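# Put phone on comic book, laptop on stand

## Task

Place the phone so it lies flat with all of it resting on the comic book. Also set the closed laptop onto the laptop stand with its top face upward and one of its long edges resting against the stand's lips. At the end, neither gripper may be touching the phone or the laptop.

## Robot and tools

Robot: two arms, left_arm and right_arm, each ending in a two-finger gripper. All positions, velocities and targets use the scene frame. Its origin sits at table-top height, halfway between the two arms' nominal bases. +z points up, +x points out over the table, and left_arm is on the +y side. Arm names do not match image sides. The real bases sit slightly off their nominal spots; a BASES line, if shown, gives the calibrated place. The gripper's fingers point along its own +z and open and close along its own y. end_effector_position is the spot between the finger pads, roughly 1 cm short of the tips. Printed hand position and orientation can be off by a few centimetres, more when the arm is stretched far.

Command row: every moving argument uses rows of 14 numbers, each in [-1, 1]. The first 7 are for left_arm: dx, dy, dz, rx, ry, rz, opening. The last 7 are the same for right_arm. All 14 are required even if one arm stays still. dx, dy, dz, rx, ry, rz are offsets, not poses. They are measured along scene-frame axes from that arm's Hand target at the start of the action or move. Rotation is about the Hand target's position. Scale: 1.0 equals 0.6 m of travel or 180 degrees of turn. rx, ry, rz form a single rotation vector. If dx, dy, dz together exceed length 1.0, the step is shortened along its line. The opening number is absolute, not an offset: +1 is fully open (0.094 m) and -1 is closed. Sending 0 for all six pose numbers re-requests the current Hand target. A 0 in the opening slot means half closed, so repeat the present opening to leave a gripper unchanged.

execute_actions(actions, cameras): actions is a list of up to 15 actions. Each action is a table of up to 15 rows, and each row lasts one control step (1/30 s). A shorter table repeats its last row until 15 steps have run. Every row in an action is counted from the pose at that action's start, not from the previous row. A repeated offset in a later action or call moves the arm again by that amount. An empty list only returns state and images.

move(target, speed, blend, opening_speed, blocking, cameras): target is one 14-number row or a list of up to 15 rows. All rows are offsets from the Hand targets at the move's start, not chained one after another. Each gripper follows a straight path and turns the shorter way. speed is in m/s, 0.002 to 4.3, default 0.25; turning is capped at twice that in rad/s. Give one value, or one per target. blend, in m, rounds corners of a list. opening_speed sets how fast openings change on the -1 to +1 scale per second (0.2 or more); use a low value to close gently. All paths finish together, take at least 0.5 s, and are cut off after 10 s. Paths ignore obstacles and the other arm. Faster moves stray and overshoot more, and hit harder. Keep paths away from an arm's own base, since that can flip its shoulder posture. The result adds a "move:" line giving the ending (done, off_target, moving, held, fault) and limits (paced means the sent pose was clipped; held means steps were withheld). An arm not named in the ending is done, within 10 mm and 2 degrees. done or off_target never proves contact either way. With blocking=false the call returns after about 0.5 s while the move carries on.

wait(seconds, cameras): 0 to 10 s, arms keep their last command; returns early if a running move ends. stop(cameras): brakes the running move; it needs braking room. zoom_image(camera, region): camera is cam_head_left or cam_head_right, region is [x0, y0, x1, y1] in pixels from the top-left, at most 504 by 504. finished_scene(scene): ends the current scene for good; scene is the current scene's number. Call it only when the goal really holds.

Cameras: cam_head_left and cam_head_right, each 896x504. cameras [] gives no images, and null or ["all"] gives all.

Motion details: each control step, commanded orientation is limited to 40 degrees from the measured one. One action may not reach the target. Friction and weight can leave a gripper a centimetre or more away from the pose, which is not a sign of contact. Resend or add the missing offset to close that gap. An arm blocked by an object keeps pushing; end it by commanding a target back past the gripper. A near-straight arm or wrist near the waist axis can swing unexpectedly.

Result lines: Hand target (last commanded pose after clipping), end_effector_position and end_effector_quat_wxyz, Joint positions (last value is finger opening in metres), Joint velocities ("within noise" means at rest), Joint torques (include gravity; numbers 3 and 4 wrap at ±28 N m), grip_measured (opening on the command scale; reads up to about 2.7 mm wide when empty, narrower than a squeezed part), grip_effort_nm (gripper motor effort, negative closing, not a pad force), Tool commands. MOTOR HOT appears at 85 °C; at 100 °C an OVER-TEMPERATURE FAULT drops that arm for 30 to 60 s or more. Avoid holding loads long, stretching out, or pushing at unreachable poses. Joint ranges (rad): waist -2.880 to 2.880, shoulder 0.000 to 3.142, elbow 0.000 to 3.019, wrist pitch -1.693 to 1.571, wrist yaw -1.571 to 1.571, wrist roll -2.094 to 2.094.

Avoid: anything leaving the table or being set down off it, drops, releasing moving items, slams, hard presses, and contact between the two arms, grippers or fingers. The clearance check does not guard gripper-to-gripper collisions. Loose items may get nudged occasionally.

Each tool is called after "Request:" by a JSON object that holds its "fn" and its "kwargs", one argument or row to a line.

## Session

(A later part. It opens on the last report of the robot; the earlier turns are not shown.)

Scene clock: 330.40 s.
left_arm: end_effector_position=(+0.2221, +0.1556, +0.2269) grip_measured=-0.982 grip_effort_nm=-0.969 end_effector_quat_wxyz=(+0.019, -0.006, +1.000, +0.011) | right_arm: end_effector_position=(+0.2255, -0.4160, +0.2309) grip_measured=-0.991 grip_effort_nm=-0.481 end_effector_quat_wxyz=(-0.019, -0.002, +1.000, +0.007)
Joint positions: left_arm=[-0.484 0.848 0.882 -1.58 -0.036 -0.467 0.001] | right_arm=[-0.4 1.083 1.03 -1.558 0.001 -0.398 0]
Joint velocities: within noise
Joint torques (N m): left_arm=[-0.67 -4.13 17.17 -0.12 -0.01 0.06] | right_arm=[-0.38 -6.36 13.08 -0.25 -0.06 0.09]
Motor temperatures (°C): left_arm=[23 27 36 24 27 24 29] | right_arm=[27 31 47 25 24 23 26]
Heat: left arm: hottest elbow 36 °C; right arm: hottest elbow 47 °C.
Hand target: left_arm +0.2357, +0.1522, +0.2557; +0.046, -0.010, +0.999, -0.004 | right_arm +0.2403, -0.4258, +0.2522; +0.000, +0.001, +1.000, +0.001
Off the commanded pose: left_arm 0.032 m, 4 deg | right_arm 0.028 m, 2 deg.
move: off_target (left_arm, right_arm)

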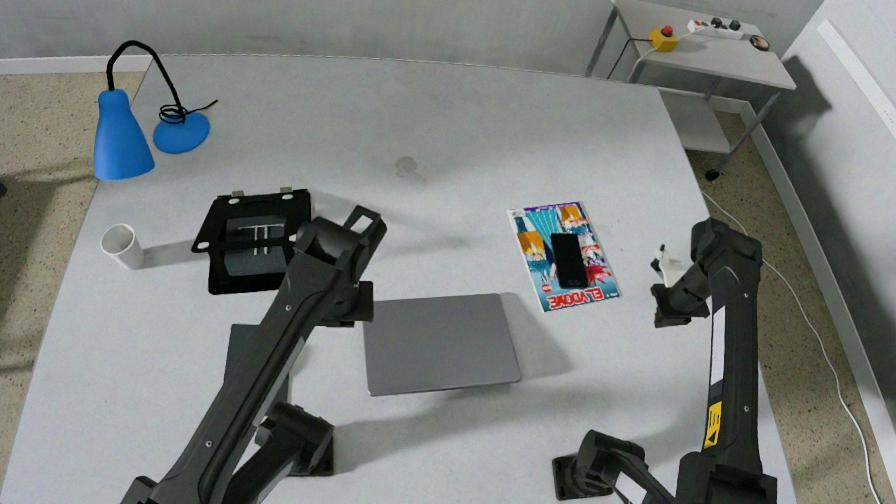

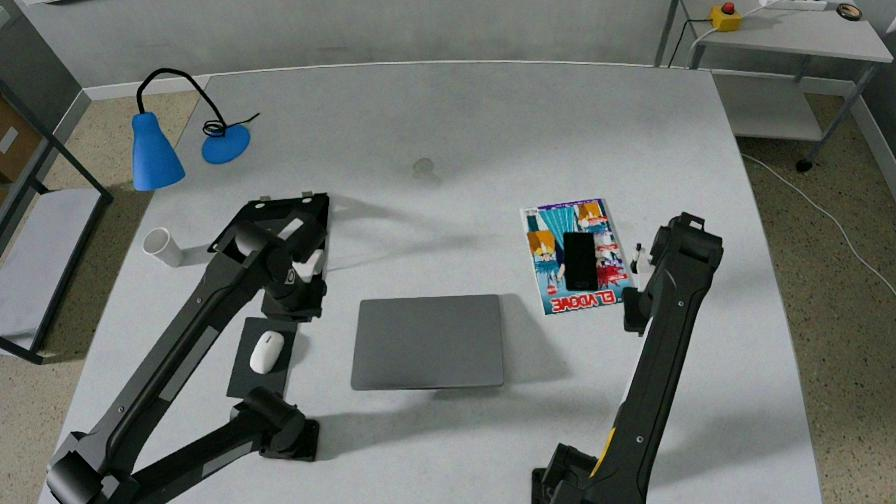

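Request:
{"fn": "move", "kwargs": {
  "target": [0.0,0.03,-0.2,-0.275,0.01,0.042,-0.36,0.075,0.31,-0.2,0.277,0.0216,0.0468,-0.36]
}}

Request:
{"fn": "zoom_image", "kwargs": {
  "camera": "cam_head_left",
  "region": [280, 220, 600, 440]
}}

Request:
{"fn": "zoom_image", "kwargs": {
  "camera": "cam_head_right",
  "region": [280, 220, 600, 440]
}}

Scene clock: 343.90 s.
left_arm: end_effector_position=(+0.2347, +0.1675, +0.1394) grip_measured=-0.362 grip_effort_nm=0.129 end_effector_quat_wxyz=(+0.020, -0.088, +0.905, -0.417) | right_arm: end_effector_position=(+0.2875, -0.2439, +0.1399) grip_measured=-0.361 grip_effort_nm=0.066 end_effector_quat_wxyz=(-0.025, -0.066, +0.905, +0.419)
Joint positions: left_arm=[0.256 0.943 0.532 -1.32 0.85 0.163 0.03] | right_arm=[-0.194 1.432 0.898 -1.393 -0.808 -0.487 0.03]
Joint velocities: within noise
Joint torques (N m): left_arm=[0.21 -3.43 8.84 0.47 0.56 0.18] | right_arm=[1.26 -10.23 5.98 -0.05 -0.48 0.03]
Motor temperatures (°C): left_arm=[23 27 38 24 27 24 29] | right_arm=[27 31 47 25 24 23 26]
Heat: left arm: hottest elbow 38 °C; right arm: hottest elbow 47 °C.
Hand target: left_arm +0.2357, +0.1701, +0.1357; +0.023, -0.092, +0.903, -0.419 | right_arm +0.2854, -0.2398, +0.1322; -0.033, -0.070, +0.903, +0.422
Off the commanded pose: left_arm 0.005 m, 1 deg | right_arm 0.009 m, 1 deg.
move: done

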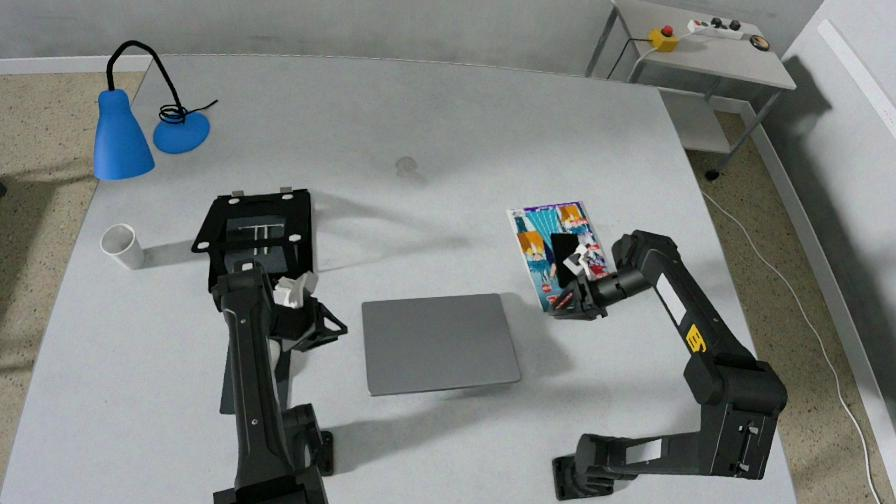

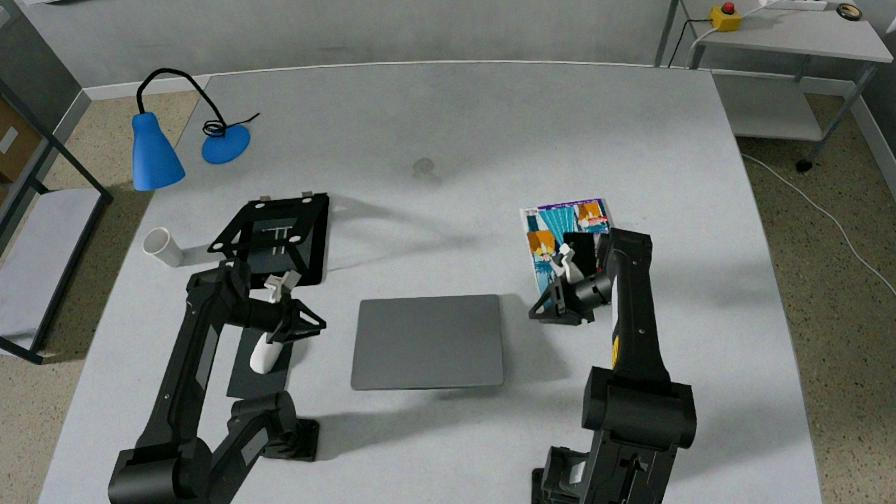

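Scaled by 1.575.

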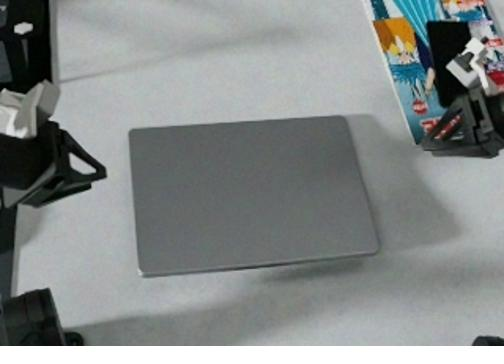

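Scaled by 1.575.

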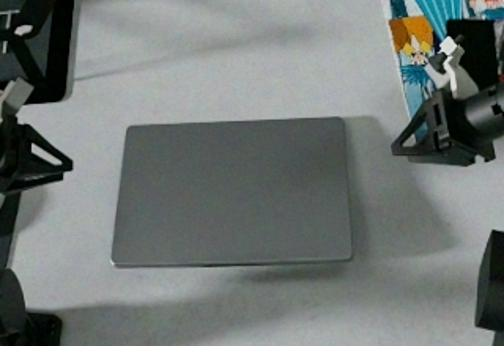

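Request:
{"fn": "move", "kwargs": {
  "target": [-0.03,0.0,-0.155,0,0,0,-0.36,-0.05,0.067,-0.155,0,0,0,-0.36],
  "speed": 0.15
}}

Request:
{"fn": "zoom_image", "kwargs": {
  "camera": "cam_head_left",
  "region": [280, 270, 600, 420]
}}

Request:
{"fn": "zoom_image", "kwargs": {
  "camera": "cam_head_right",
  "region": [280, 270, 600, 420]
}}

Scene clock: 352.63 s.
left_arm: end_effector_position=(+0.2200, +0.1701, +0.0465) grip_measured=-0.362 grip_effort_nm=0.125 end_effector_quat_wxyz=(+0.025, -0.089, +0.904, -0.417) | right_arm: end_effector_position=(+0.2613, -0.2041, +0.0467) grip_measured=-0.361 grip_effort_nm=0.066 end_effector_quat_wxyz=(-0.020, -0.072, +0.905, +0.420)
Joint positions: left_arm=[0.296 1.136 0.344 -0.972 0.847 0.216 0.03] | right_arm=[-0.084 1.515 0.681 -0.975 -0.842 -0.345 0.03]
Joint velocities: within noise
Joint torques (N m): left_arm=[-0.91 -4.07 6.3 0.31 0.49 0.11] | right_arm=[1.44 -9.52 4.48 0.16 -0.5 0.17]
Motor temperatures (°C): left_arm=[23 27 37 24 27 24 29] | right_arm=[27 32 44 25 24 23 26]
Heat: left arm: hottest elbow 37 °C; right arm: hottest elbow 44 °C.
Hand target: left_arm +0.2177, +0.1701, +0.0427; +0.023, -0.092, +0.903, -0.419 | right_arm +0.2554, -0.1996, +0.0392; -0.033, -0.070, +0.903, +0.422
Off the commanded pose: left_arm 0.004 m, 1 deg | right_arm 0.011 m, 2 deg.
move: off_target (right_arm)

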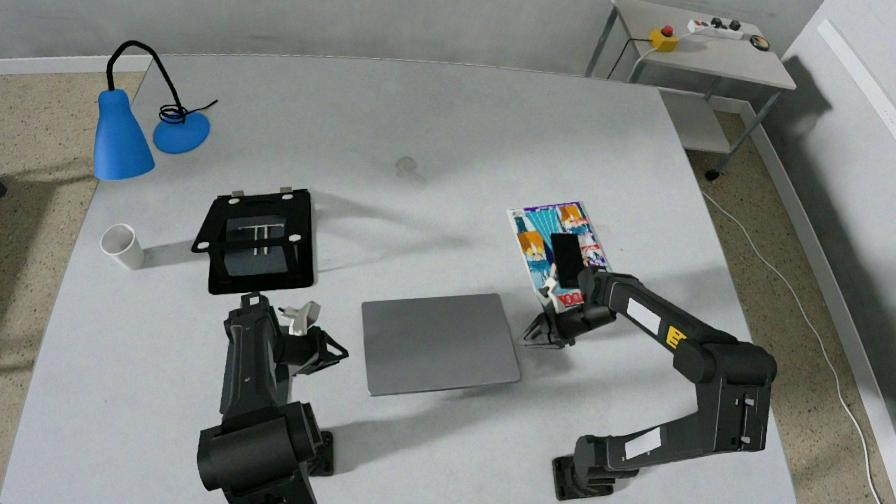

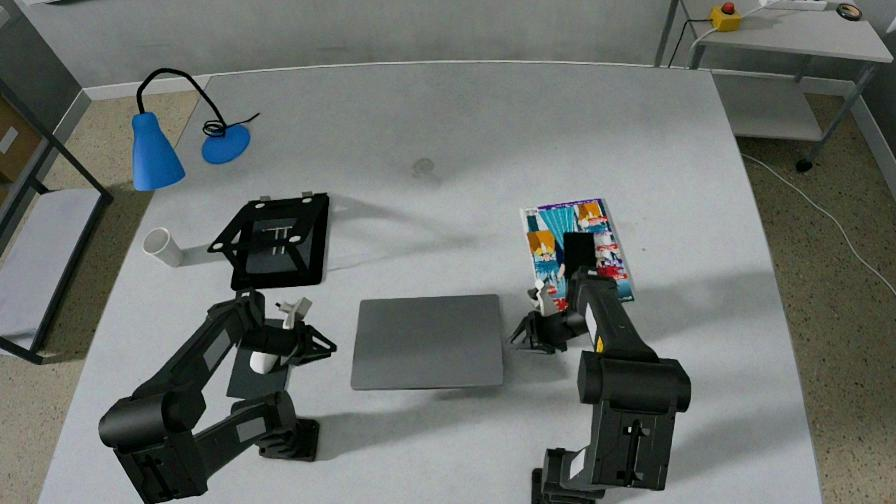

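Scaled by 1.575.

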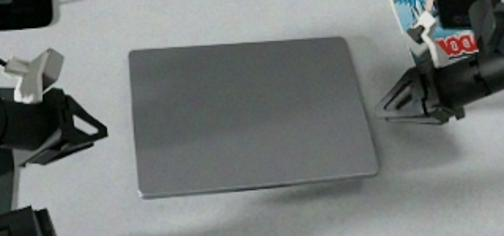

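Scaled by 1.575.

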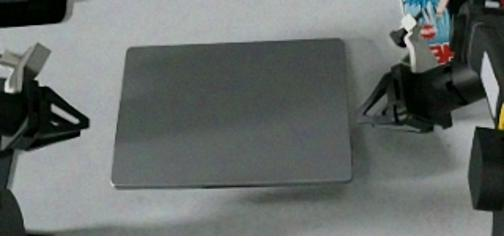

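Request:
{"fn": "move", "kwargs": {
  "target": [0.01,0.0,-0.025,0,0,0,-0.36,0.01,0,-0.025,0,0,0,-0.36],
  "speed": 0.05,
  "cameras": []
}}

Request:
{"fn": "move", "kwargs": {
  "target": [0.0,0.0,-0.02,0,0,0,-0.36,0.0,0,-0.02,0,0,0,-0.36],
  "speed": 0.05
}}

Request:
{"fn": "zoom_image", "kwargs": {
  "camera": "cam_head_left",
  "region": [320, 300, 400, 380]
}}

Request:
{"fn": "zoom_image", "kwargs": {
  "camera": "cam_head_right",
  "region": [480, 300, 560, 380]
}}

Scene clock: 357.37 s.
left_arm: end_effector_position=(+0.2267, +0.1724, +0.0311) grip_measured=-0.362 grip_effort_nm=0.129 end_effector_quat_wxyz=(+0.029, -0.089, +0.904, -0.416) | right_arm: end_effector_position=(+0.2656, -0.2039, +0.0311) grip_measured=-0.361 grip_effort_nm=0.061 end_effector_quat_wxyz=(-0.022, -0.072, +0.904, +0.420)
Joint positions: left_arm=[0.296 1.212 0.337 -0.878 0.847 0.212 0.03] | right_arm=[-0.083 1.566 0.681 -0.925 -0.843 -0.343 0.03]
Joint velocities: within noise
Joint torques (N m): left_arm=[-1.9 -4.95 5.56 0.49 0.6 -0.08] | right_arm=[1.32 -9.93 4.49 0.13 -0.5 0.15]
Motor temperatures (°C): left_arm=[23 27 36 24 27 24 29] | right_arm=[27 32 43 25 24 23 25]
Heat: left arm: hottest elbow 36 °C; right arm: hottest elbow 43 °C.
Hand target: left_arm +0.2236, +0.1701, +0.0277; +0.023, -0.092, +0.903, -0.419 | right_arm +0.2614, -0.1996, +0.0242; -0.033, -0.070, +0.903, +0.422
Off the commanded pose: left_arm 0.005 m, 1 deg | right_arm 0.009 m, 1 deg.
move: done
No camera images: "cameras" was empty.

Scene clock: 358.40 s.
left_arm: end_effector_position=(+0.2272, +0.1726, +0.0191) grip_measured=-0.362 grip_effort_nm=0.134 end_effector_quat_wxyz=(+0.029, -0.089, +0.904, -0.416) | right_arm: end_effector_position=(+0.2694, -0.2041, +0.0212) grip_measured=-0.361 grip_effort_nm=0.066 end_effector_quat_wxyz=(-0.018, -0.073, +0.905, +0.420)
Joint positions: left_arm=[0.296 1.264 0.325 -0.813 0.847 0.211 0.03] | right_arm=[-0.083 1.597 0.681 -0.886 -0.844 -0.343 0.03]
Joint velocities: within noise
Joint torques (N m): left_arm=[-1.38 -4.48 5.23 0.42 0.56 -0.06] | right_arm=[1.32 -10.11 3.74 0.16 -0.46 0.15]
Motor temperatures (°C): left_arm=[23 27 36 24 27 24 29] | right_arm=[27 32 42 25 24 23 25]
Heat: left arm: hottest elbow 36 °C; right arm: hottest elbow 42 °C.
Hand target: left_arm +0.2237, +0.1701, +0.0157; +0.023, -0.092, +0.903, -0.419 | right_arm +0.2613, -0.1996, +0.0122; -0.033, -0.070, +0.904, +0.421
Off the commanded pose: left_arm 0.006 m, 1 deg | right_arm 0.013 m, 2 deg.
move: off_target (right_arm)

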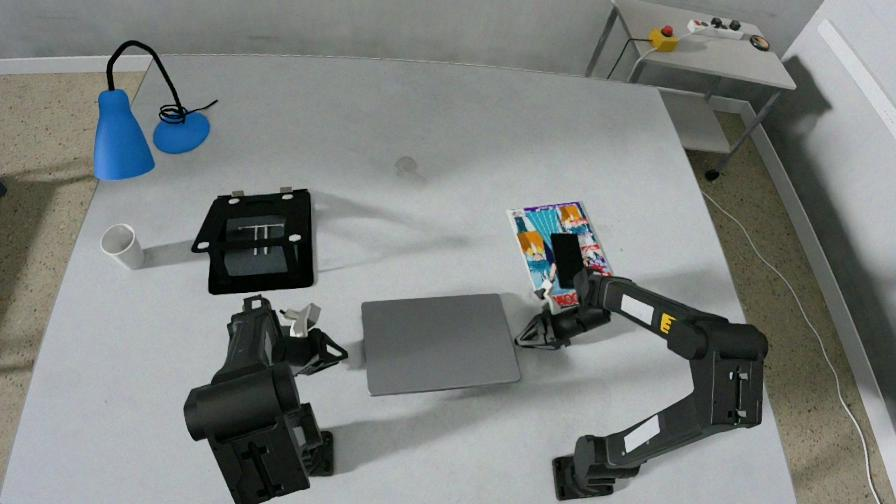

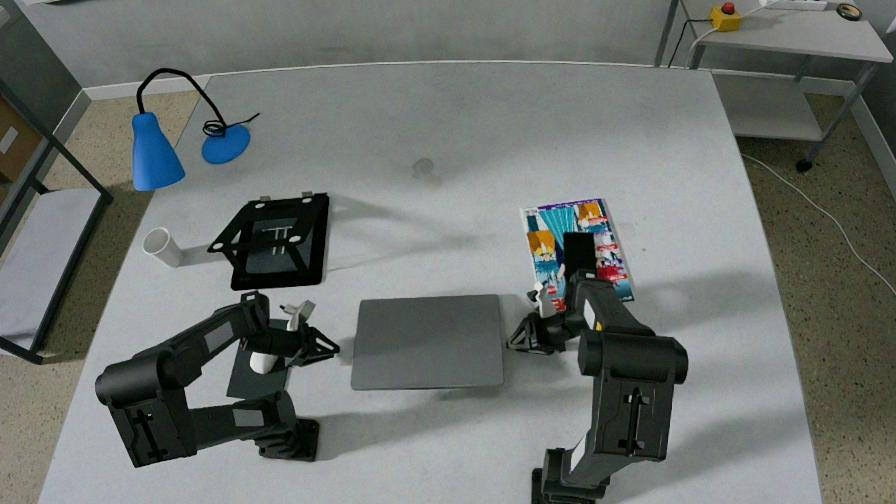

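Scaled by 6.300.

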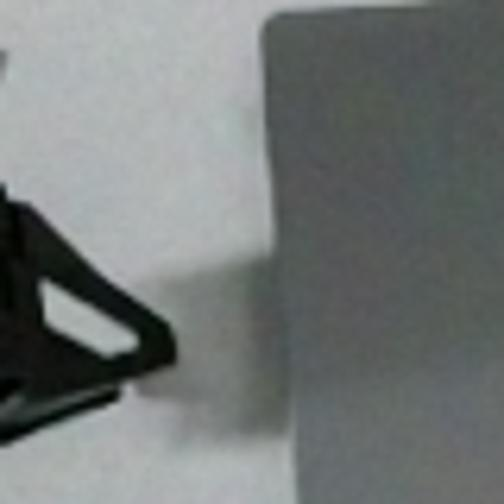

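Scaled by 6.300.

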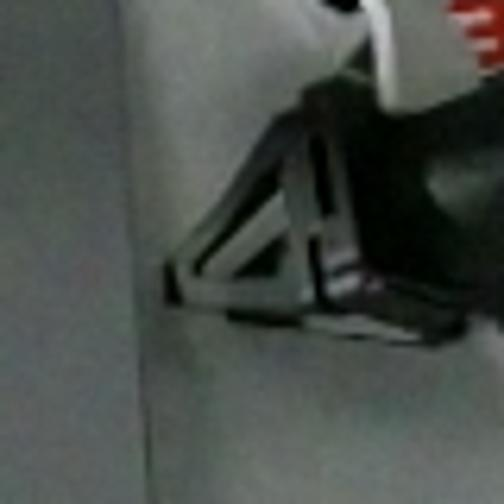

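Request:
{"fn": "move", "kwargs": {
  "target": [
    [0,0.0,0.02,0,0,0,0.17,0,0,0.02,0,0,0,0.17],
    [0,-0.085,0.017,0,0,0,0.17,0.0,0.04,0.017,0,0,0,0.17],
    [0,-0.11,0.017,0,0,0,0.17,0.0,0.065,0.017,0,0,0,0.17]
  ],
  "speed": 0.08
}}

Request:
{"fn": "zoom_image", "kwargs": {
  "camera": "cam_head_left",
  "region": [320, 300, 400, 380]
}}

Request:
{"fn": "zoom_image", "kwargs": {
  "camera": "cam_head_right",
  "region": [480, 300, 560, 380]
}}

Scene clock: 366.37 s.
left_arm: end_effector_position=(+0.2279, +0.1067, +0.0282) grip_measured=+0.168 grip_effort_nm=0.129 end_effector_quat_wxyz=(+0.022, -0.098, +0.902, -0.420) | right_arm: end_effector_position=(+0.2728, -0.1652, +0.0306) grip_measured=+0.168 grip_effort_nm=0.090 end_effector_quat_wxyz=(-0.021, -0.068, +0.902, +0.426)
Joint positions: left_arm=[-0.063 1.092 0.243 -0.498 0.847 -0.351 0.055] | right_arm=[0.036 1.558 0.67 -0.783 -0.876 -0.156 0.055]
Joint velocities: within noise
Joint torques (N m): left_arm=[-2.9 -5.42 6.35 1.33 0.21 -0.02] | right_arm=[1.79 -11.22 3.47 0.51 -0.16 0.15]
Motor temperatures (°C): left_arm=[23 26 35 24 27 24 28] | right_arm=[27 32 40 25 24 23 25]
Heat: left arm: hottest elbow 35 °C; right arm: hottest elbow 40 °C.
Hand target: left_arm +0.2238, +0.1042, +0.0259; +0.023, -0.092, +0.903, -0.419 | right_arm +0.2613, -0.1606, +0.0224; -0.033, -0.070, +0.903, +0.422
Off the commanded pose: left_arm 0.005 m, 1 deg | right_arm 0.015 m, 1 deg.
move: off_target (right_arm)

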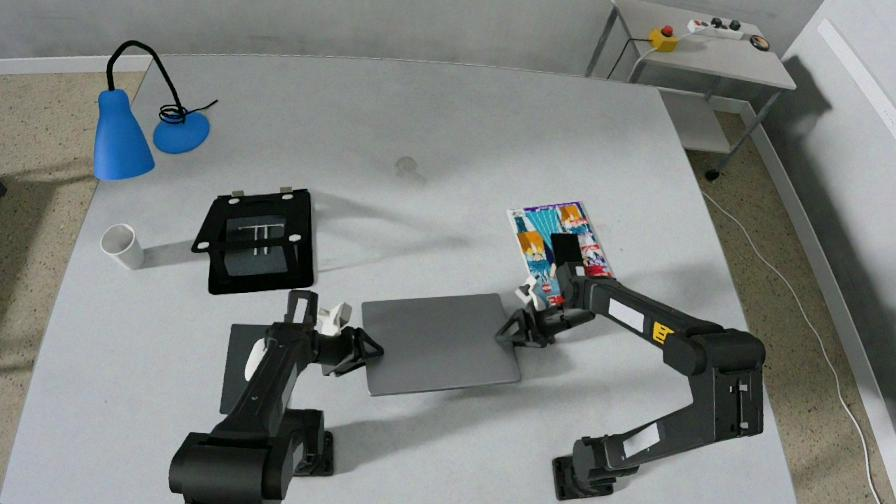

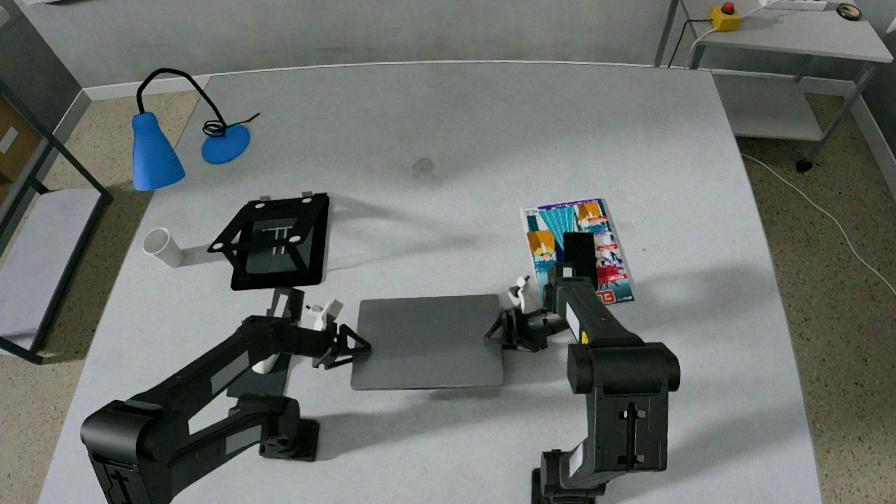

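Scaled by 6.300.

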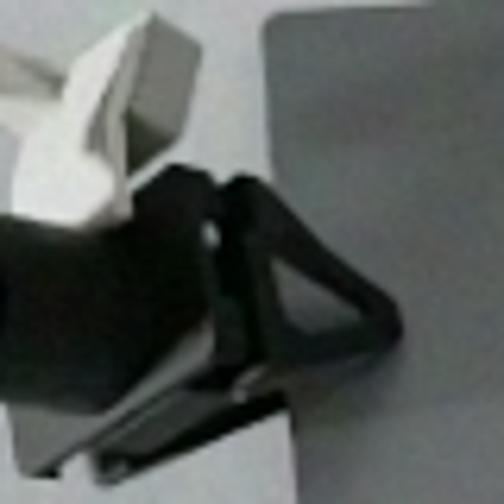

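Scaled by 6.300.

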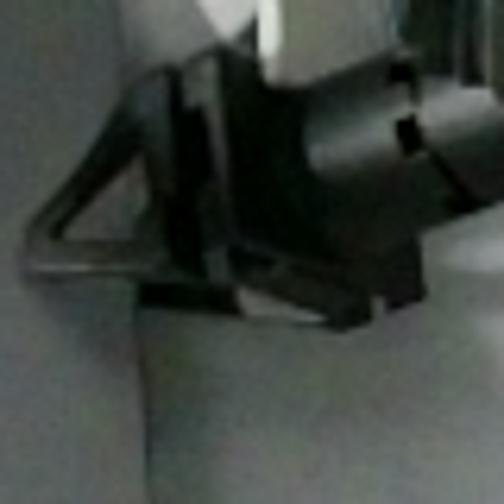

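Request:
{"fn": "move", "kwargs": {
  "target": [
    [0,-0.01,0.0,0,0,0,0.17,0,0.015,0.0,0,0,0,0.17],
    [0,-0.01,0.0,0,0,0,-0.8,0,0.015,0.0,0,0,0,-0.8]
  ],
  "speed": 0.05,
  "opening_speed": 0.3
}}

Request:
{"fn": "zoom_image", "kwargs": {
  "camera": "cam_head_left",
  "region": [300, 260, 560, 420]
}}

Request:
{"fn": "zoom_image", "kwargs": {
  "camera": "cam_head_right",
  "region": [300, 260, 560, 420]
}}

Scene clock: 373.43 s.
left_arm: end_effector_position=(+0.2273, +0.0984, +0.0298) grip_measured=-0.302 grip_effort_nm=-1.009 end_effector_quat_wxyz=(+0.023, -0.095, +0.900, -0.425) | right_arm: end_effector_position=(+0.2693, -0.1533, +0.0296) grip_measured=-0.281 grip_effort_nm=-1.038 end_effector_quat_wxyz=(-0.030, -0.057, +0.901, +0.428)
Joint positions: left_arm=[-0.103 1.079 0.234 -0.453 0.847 -0.409 0.033] | right_arm=[0.072 1.554 0.657 -0.742 -0.886 -0.081 0.034]
Joint velocities: within noise
Joint torques (N m): left_arm=[-2.43 -4.25 6.6 1.21 -0.16 0.05] | right_arm=[1.38 -11.22 4 0.36 0.08 -0.1]
Motor temperatures (°C): left_arm=[23 26 35 24 27 24 28] | right_arm=[27 32 39 25 24 23 26]
Heat: left arm: hottest elbow 35 °C; right arm: hottest elbow 39 °C.
Hand target: left_arm +0.2236, +0.0982, +0.0258; +0.023, -0.092, +0.903, -0.419 | right_arm +0.2614, -0.1516, +0.0225; -0.033, -0.070, +0.903, +0.422
Off the commanded pose: left_arm 0.005 m, 1 deg | right_arm 0.011 m, 2 deg.
move: off_target (right_arm); target 2's new opening was sent with right_arm's hand 0.016 m and 2 deg from that target

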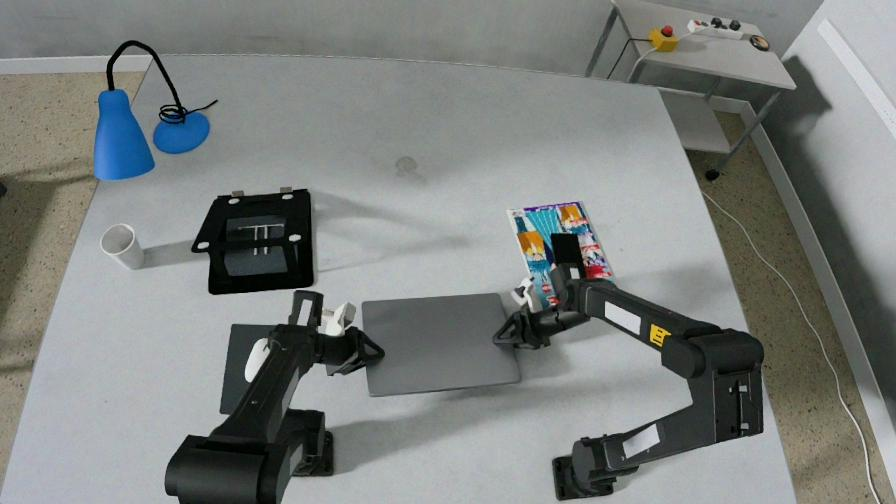

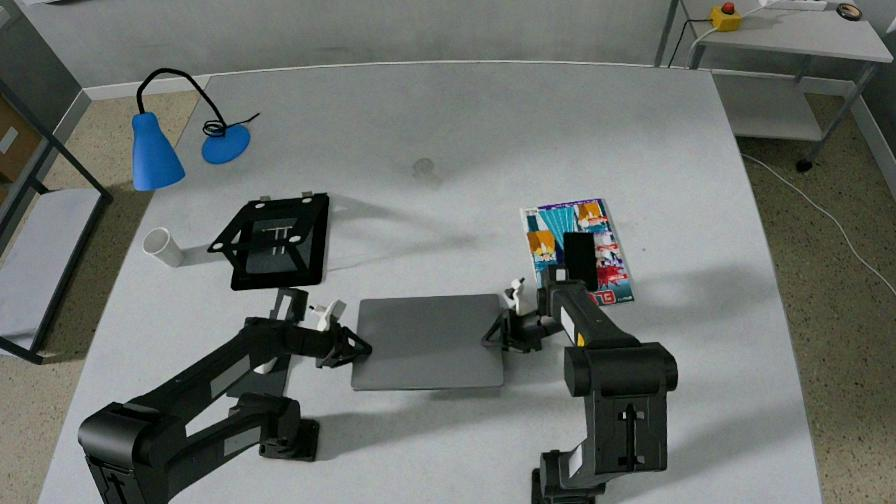

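Scaled by 1.938.

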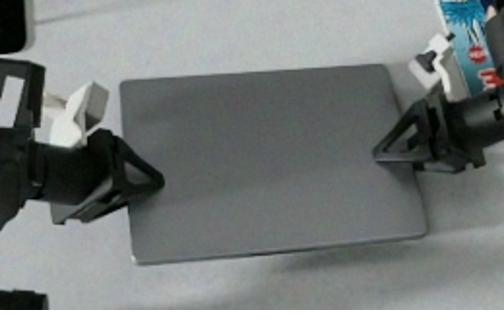

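Scaled by 1.938.

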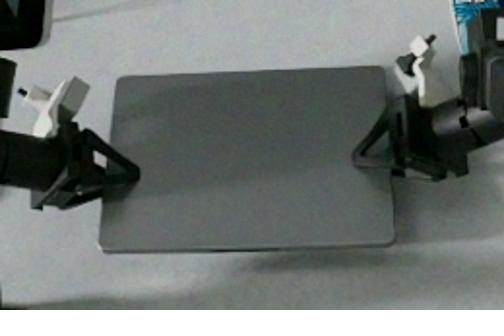

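Request:
{"fn": "move", "kwargs": {
  "target": [0,0,0.1,0,0,0,-0.8,0,0.0,0.1,0,0,0,-0.8],
  "speed": 0.08
}}

Request:
{"fn": "zoom_image", "kwargs": {
  "camera": "cam_head_left",
  "region": [300, 260, 560, 420]
}}

Request:
{"fn": "zoom_image", "kwargs": {
  "camera": "cam_head_right",
  "region": [300, 260, 560, 420]
}}

Scene clock: 377.30 s.
left_arm: end_effector_position=(+0.1937, +0.0989, +0.0565) grip_measured=-0.309 grip_effort_nm=-1.009 end_effector_quat_wxyz=(-0.013, -0.113, +0.900, -0.422) | right_arm: end_effector_position=(+0.2402, -0.1549, +0.0584) grip_measured=-0.299 grip_effort_nm=-1.038 end_effector_quat_wxyz=(-0.076, -0.037, +0.901, +0.425)
Joint positions: left_arm=[-0.111 0.855 0.237 -0.746 0.853 -0.428 0.032] | right_arm=[0.076 1.459 0.653 -0.934 -0.882 -0.081 0.033]
Joint velocities: within noise
Joint torques (N m): left_arm=[-1.96 -4.01 16.54 -0.13 -0.35 0.13] | right_arm=[1.08 -14.86 8.59 -0.29 -0.09 -0.07]
Motor temperatures (°C): left_arm=[23 26 34 24 27 24 29] | right_arm=[27 32 38 25 24 23 26]
Heat: left arm: hottest elbow 34 °C; right arm: hottest elbow 38 °C.
Hand target: left_arm +0.2237, +0.0981, +0.0859; +0.023, -0.092, +0.903, -0.419 | right_arm +0.2614, -0.1516, +0.0824; -0.033, -0.070, +0.903, +0.422
Off the commanded pose: left_arm 0.042 m, 5 deg | right_arm 0.032 m, 6 deg.
move: off_target (left_arm, right_arm)

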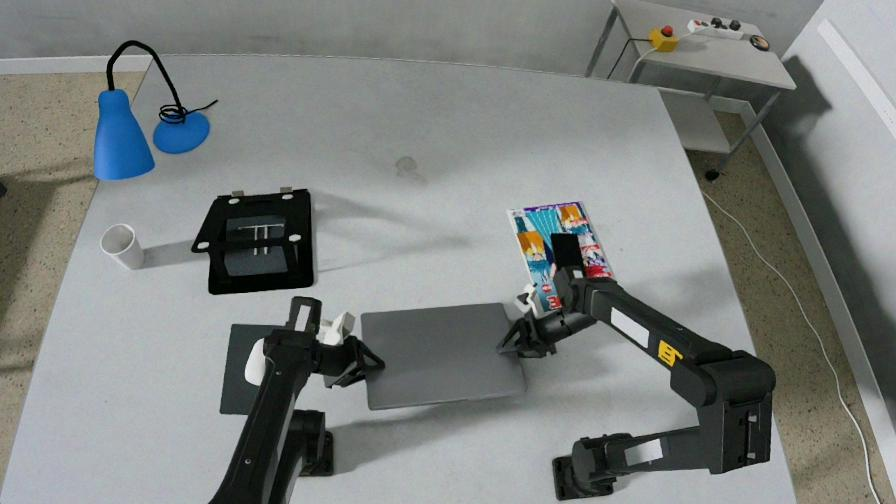

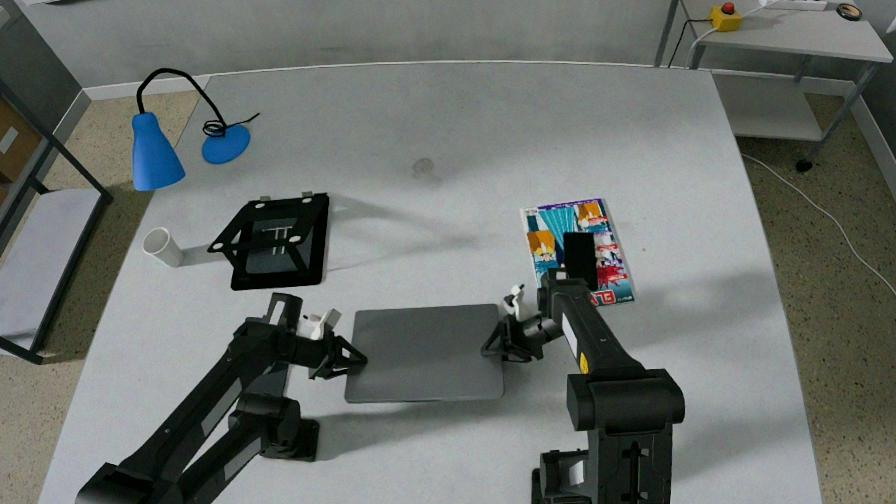

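Scaled by 1.938.

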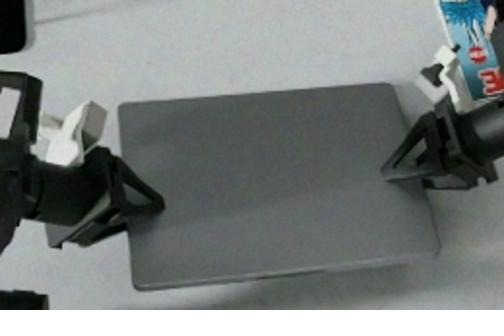

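Scaled by 1.938.

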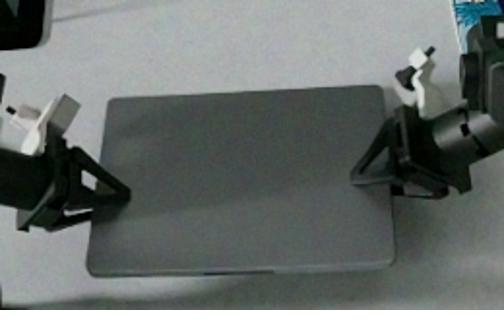

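Request:
{"fn": "move", "kwargs": {
  "target": [
    [-0.03,0,-0.1,0,0,0,-0.8,-0.03,0.0,-0.095,0,0,0,-0.8],
    [-0.03,0,-0.1,0,0,0,0.17,-0.03,0.0,-0.095,0,0,0,0.17],
    [-0.03,0.15,-0.08,0,0,0,0.17,-0.03,-0.11,-0.08,0,0,0,0.17],
    [0.0,0.17,0.3,0,0,0,0.17,-0.03,-0.2,0.2,0,0,0,0.17]
  ],
  "speed": [0.06,0.08,0.08,0.2],
  "opening_speed": 0.5
}}

Request:
{"fn": "zoom_image", "kwargs": {
  "camera": "cam_head_left",
  "region": [180, 160, 560, 420]
}}

Request:
{"fn": "zoom_image", "kwargs": {
  "camera": "cam_head_right",
  "region": [180, 160, 560, 420]
}}

Scene clock: 399.47 s.
left_arm: end_effector_position=(+0.2157, +0.1905, +0.2384) grip_measured=+0.168 grip_effort_nm=0.110 end_effector_quat_wxyz=(+0.059, -0.126, +0.917, -0.374) | right_arm: end_effector_position=(+0.2298, -0.2634, +0.1851) grip_measured=+0.169 grip_effort_nm=0.071 end_effector_quat_wxyz=(-0.054, -0.061, +0.901, +0.427)
Joint positions: left_arm=[0.372 0.743 0.737 -1.67 0.771 0.171 0.055] | right_arm=[-0.295 1.297 0.876 -1.67 -0.759 -0.635 0.055]
Joint velocities: within noise
Joint torques (N m): left_arm=[-0.5 -3.37 16.39 -0.13 0.36 0.01] | right_arm=[-0.32 -10.46 10.47 -1.05 -0.3 0.03]
Motor temperatures (°C): left_arm=[23 26 37 24 27 24 29] | right_arm=[27 32 37 25 24 23 26]
Heat: left arm: hottest elbow 37 °C; right arm: hottest elbow 37 °C.
Hand target: left_arm +0.2238, +0.2002, +0.2659; +0.023, -0.092, +0.903, -0.419 | right_arm +0.2433, -0.2716, +0.2024; -0.033, -0.070, +0.903, +0.422
Off the commanded pose: left_arm 0.030 m, 8 deg | right_arm 0.024 m, 3 deg.
joint sent to its limit (left arm) — joint 4 (wrist pitch), lower limit. The joint targets are off in position and orientation.
joint sent to its limit (right arm) — joint 4 (wrist pitch), lower limit. The joint targets still meet the commanded pose.
move: off_target (left_arm, right_arm)

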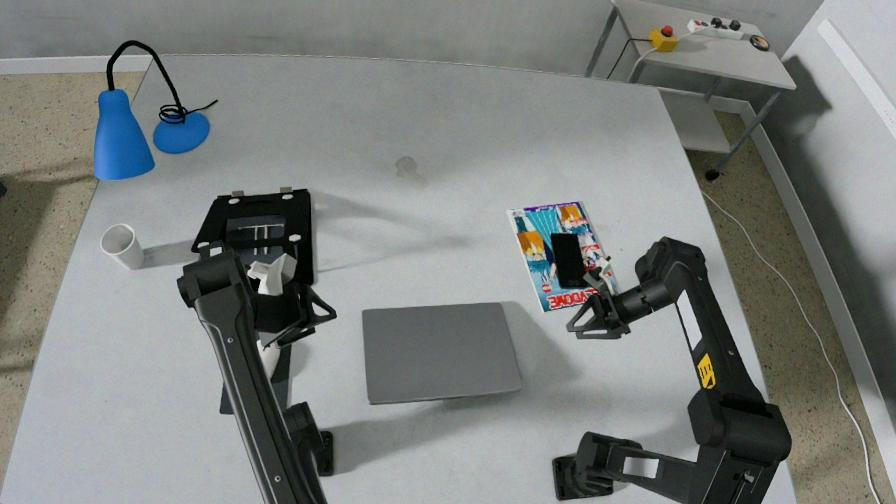

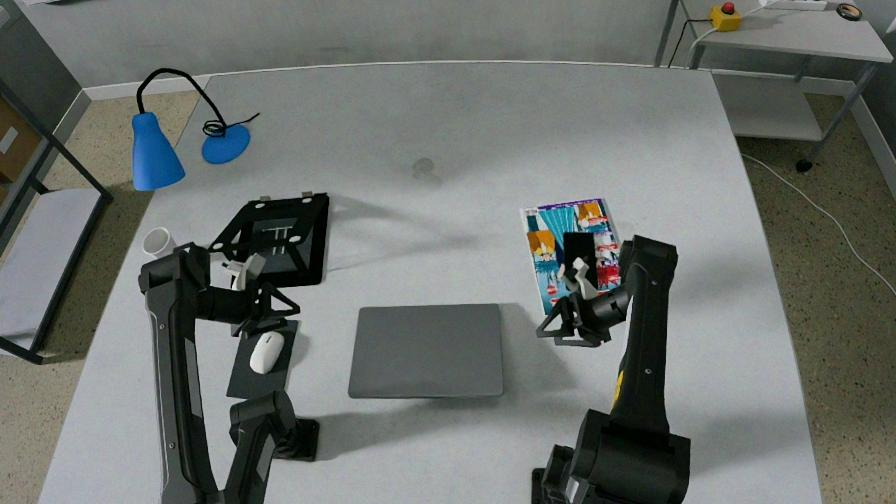

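Scaled by 1.326.

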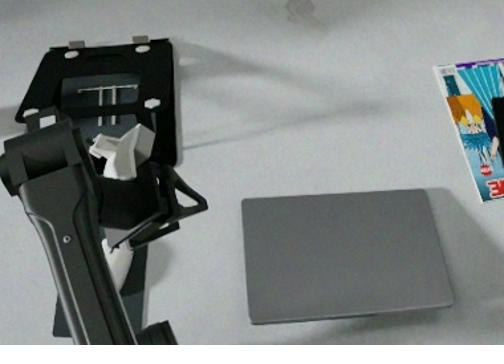

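Scaled by 1.326.

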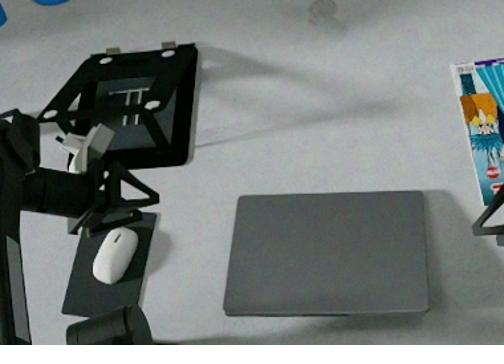

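Request:
{"fn": "move", "kwargs": {
  "target": [
    [0.27,0.45,0.1,0.276,0.015,-0.061,-1,0,0,0,0,0,0,0.17],
    [0.372,0.745,0.05,0.276,0.015,-0.061,-1,0,0,0,0,0,0,0.17],
    [0.372,0.745,-0.3,0.276,0.015,-0.061,-1,0,0,0,0,0,0,0.17]
  ],
  "blend": [0.05,0,0]
}}

Request:
{"fn": "zoom_image", "kwargs": {
  "camera": "cam_head_left",
  "region": [100, 150, 340, 330]
}}

Request:
{"fn": "zoom_image", "kwargs": {
  "camera": "cam_head_right",
  "region": [100, 150, 340, 330]
}}

Scene clock: 412.77 s.
left_arm: end_effector_position=(+0.4314, +0.6601, +0.1188) grip_measured=-0.981 grip_effort_nm=-0.979 end_effector_quat_wxyz=(+0.013, -0.021, +1.000, +0.017) | right_arm: end_effector_position=(+0.2298, -0.2634, +0.1851) grip_measured=+0.169 grip_effort_nm=0.066 end_effector_quat_wxyz=(-0.054, -0.061, +0.901, +0.427)
Joint positions: left_arm=[0.776 1.878 1.596 -1.245 -0.005 0.763 0.001] | right_arm=[-0.295 1.297 0.876 -1.67 -0.759 -0.636 0.055]
Joint velocities: within noise
Joint torques (N m): left_arm=[-3.72 -16.09 8.92 1.13 0.17 0.1] | right_arm=[-0.5 -10.46 10.47 -1.03 -0.3 0.03]
Motor temperatures (°C): left_arm=[23 26 37 24 27 24 29] | right_arm=[27 32 37 25 24 23 26]
Heat: left arm: hottest elbow 37 °C; right arm: hottest elbow 37 °C.
Hand target: left_arm +0.4467, +0.6473, +0.0858; +0.000, +0.001, +1.000, +0.001 | right_arm +0.2434, -0.2715, +0.2024; -0.033, -0.070, +0.903, +0.422
Off the commanded pose: left_arm 0.039 m, 3 deg | right_arm 0.023 m, 3 deg.
joint sent to its limit (right arm) — joint 4 (wrist pitch), lower limit. The joint targets still meet the commanded pose.
move: off_target (left_arm, right_arm)

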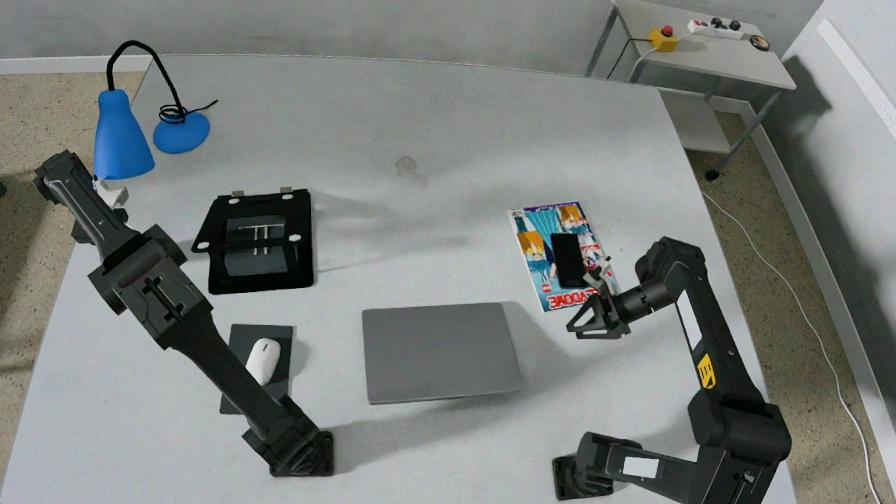

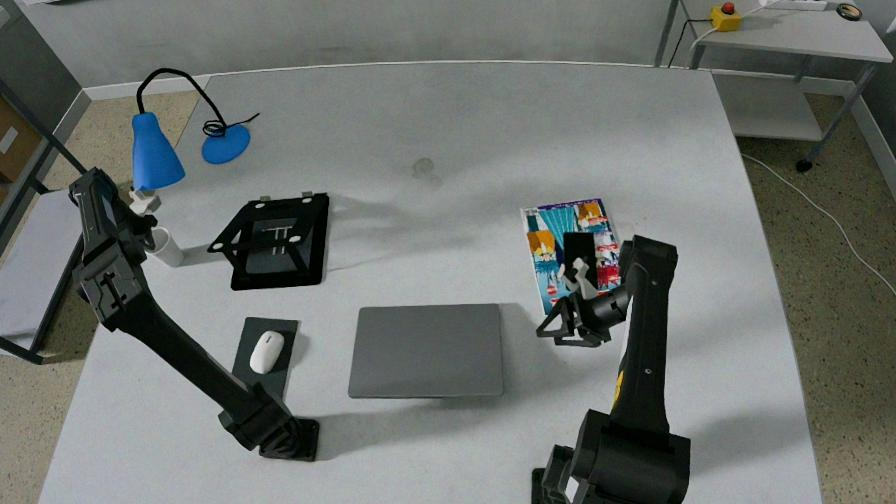

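Scaled by 2.100.

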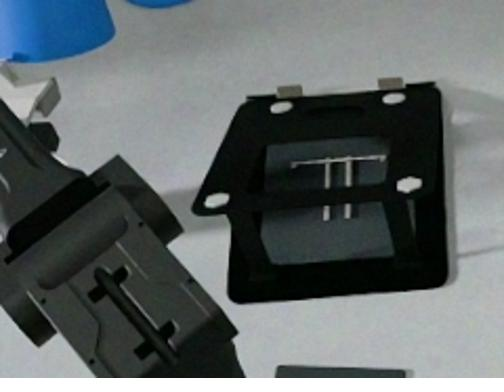

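Scaled by 2.100.

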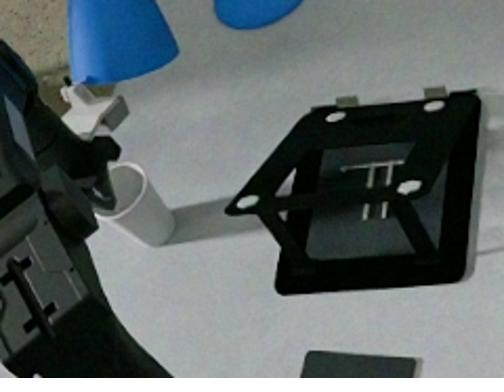

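Request:
{"fn": "move", "kwargs": {
  "target": [
    [0.04,-0.1,0.05,0,0,0,-1,0,0,0,0,0,0,0.17],
    [0.04,-0.1,-0.115,0,0,0,-1,0,0,0,0,0,0,0.17]
  ]
}}

Request:
{"fn": "zoom_image", "kwargs": {
  "camera": "cam_head_left",
  "region": [100, 150, 340, 330]
}}

Request:
{"fn": "zoom_image", "kwargs": {
  "camera": "cam_head_right",
  "region": [100, 150, 340, 330]
}}

Scene clock: 417.73 s.
left_arm: end_effector_position=(+0.4427, +0.6357, +0.0958) grip_measured=-0.981 grip_effort_nm=-0.979 end_effector_quat_wxyz=(+0.050, -0.074, +0.995, +0.045) | right_arm: end_effector_position=(+0.2298, -0.2634, +0.1851) grip_measured=+0.169 grip_effort_nm=0.071 end_effector_quat_wxyz=(-0.054, -0.061, +0.901, +0.427)
Joint positions: left_arm=[0.732 1.822 1.444 -1.059 -0.006 0.613 0.001] | right_arm=[-0.295 1.297 0.876 -1.67 -0.759 -0.636 0.055]
Joint velocities: within noise
Joint torques (N m): left_arm=[-8.59 -10.4 6.41 1.31 0.14 0.56] | right_arm=[-0.38 -10.52 10.5 -1.07 -0.3 0.03]
Motor temperatures (°C): left_arm=[23 27 37 24 27 24 29] | right_arm=[27 32 37 25 24 23 26]
Heat: left arm: hottest elbow 37 °C; right arm: hottest elbow 37 °C.
Hand target: left_arm +0.4708, +0.5872, +0.0167; +0.000, +0.001, +1.000, +0.001 | right_arm +0.2434, -0.2715, +0.2024; -0.033, -0.070, +0.903, +0.422
Off the commanded pose: left_arm 0.097 m, 11 deg | right_arm 0.023 m, 3 deg.
joint sent to its limit (right arm) — joint 4 (wrist pitch), lower limit. The joint targets still meet the commanded pose.
move: off_target (left_arm, right_arm)

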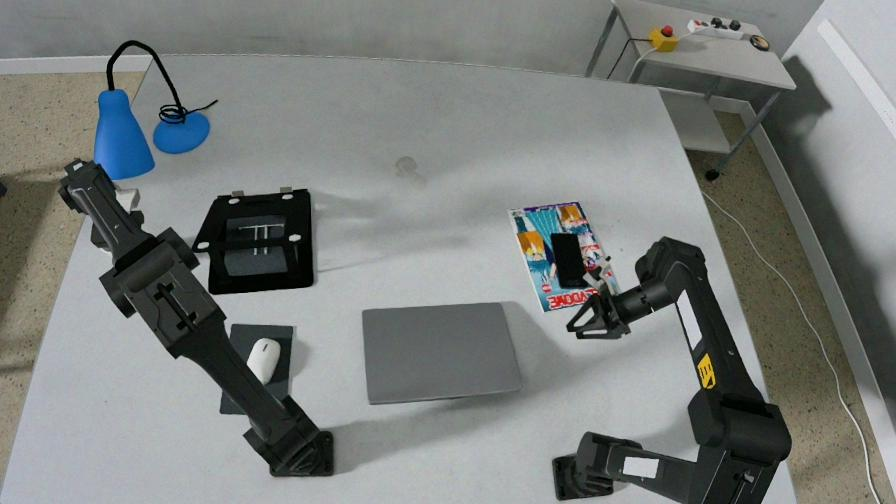

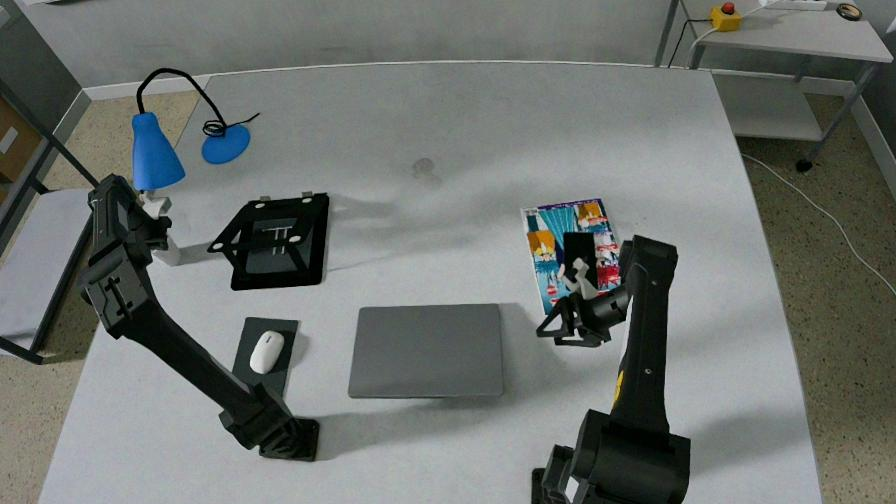

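Scaled by 2.100.

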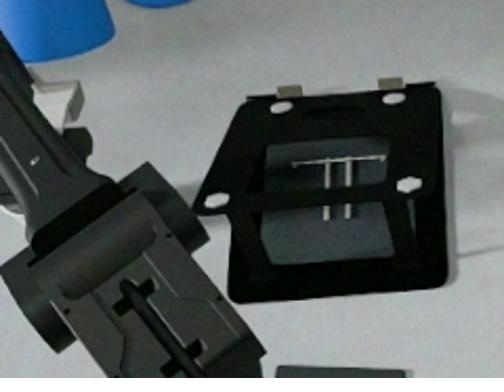

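Scaled by 2.100.

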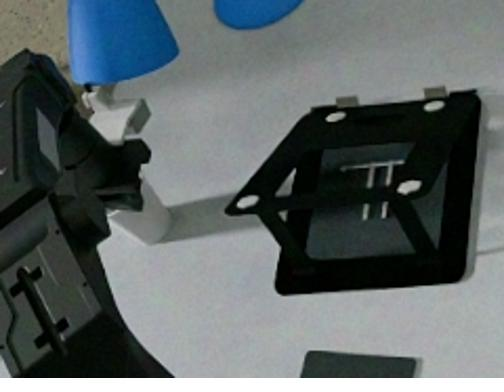

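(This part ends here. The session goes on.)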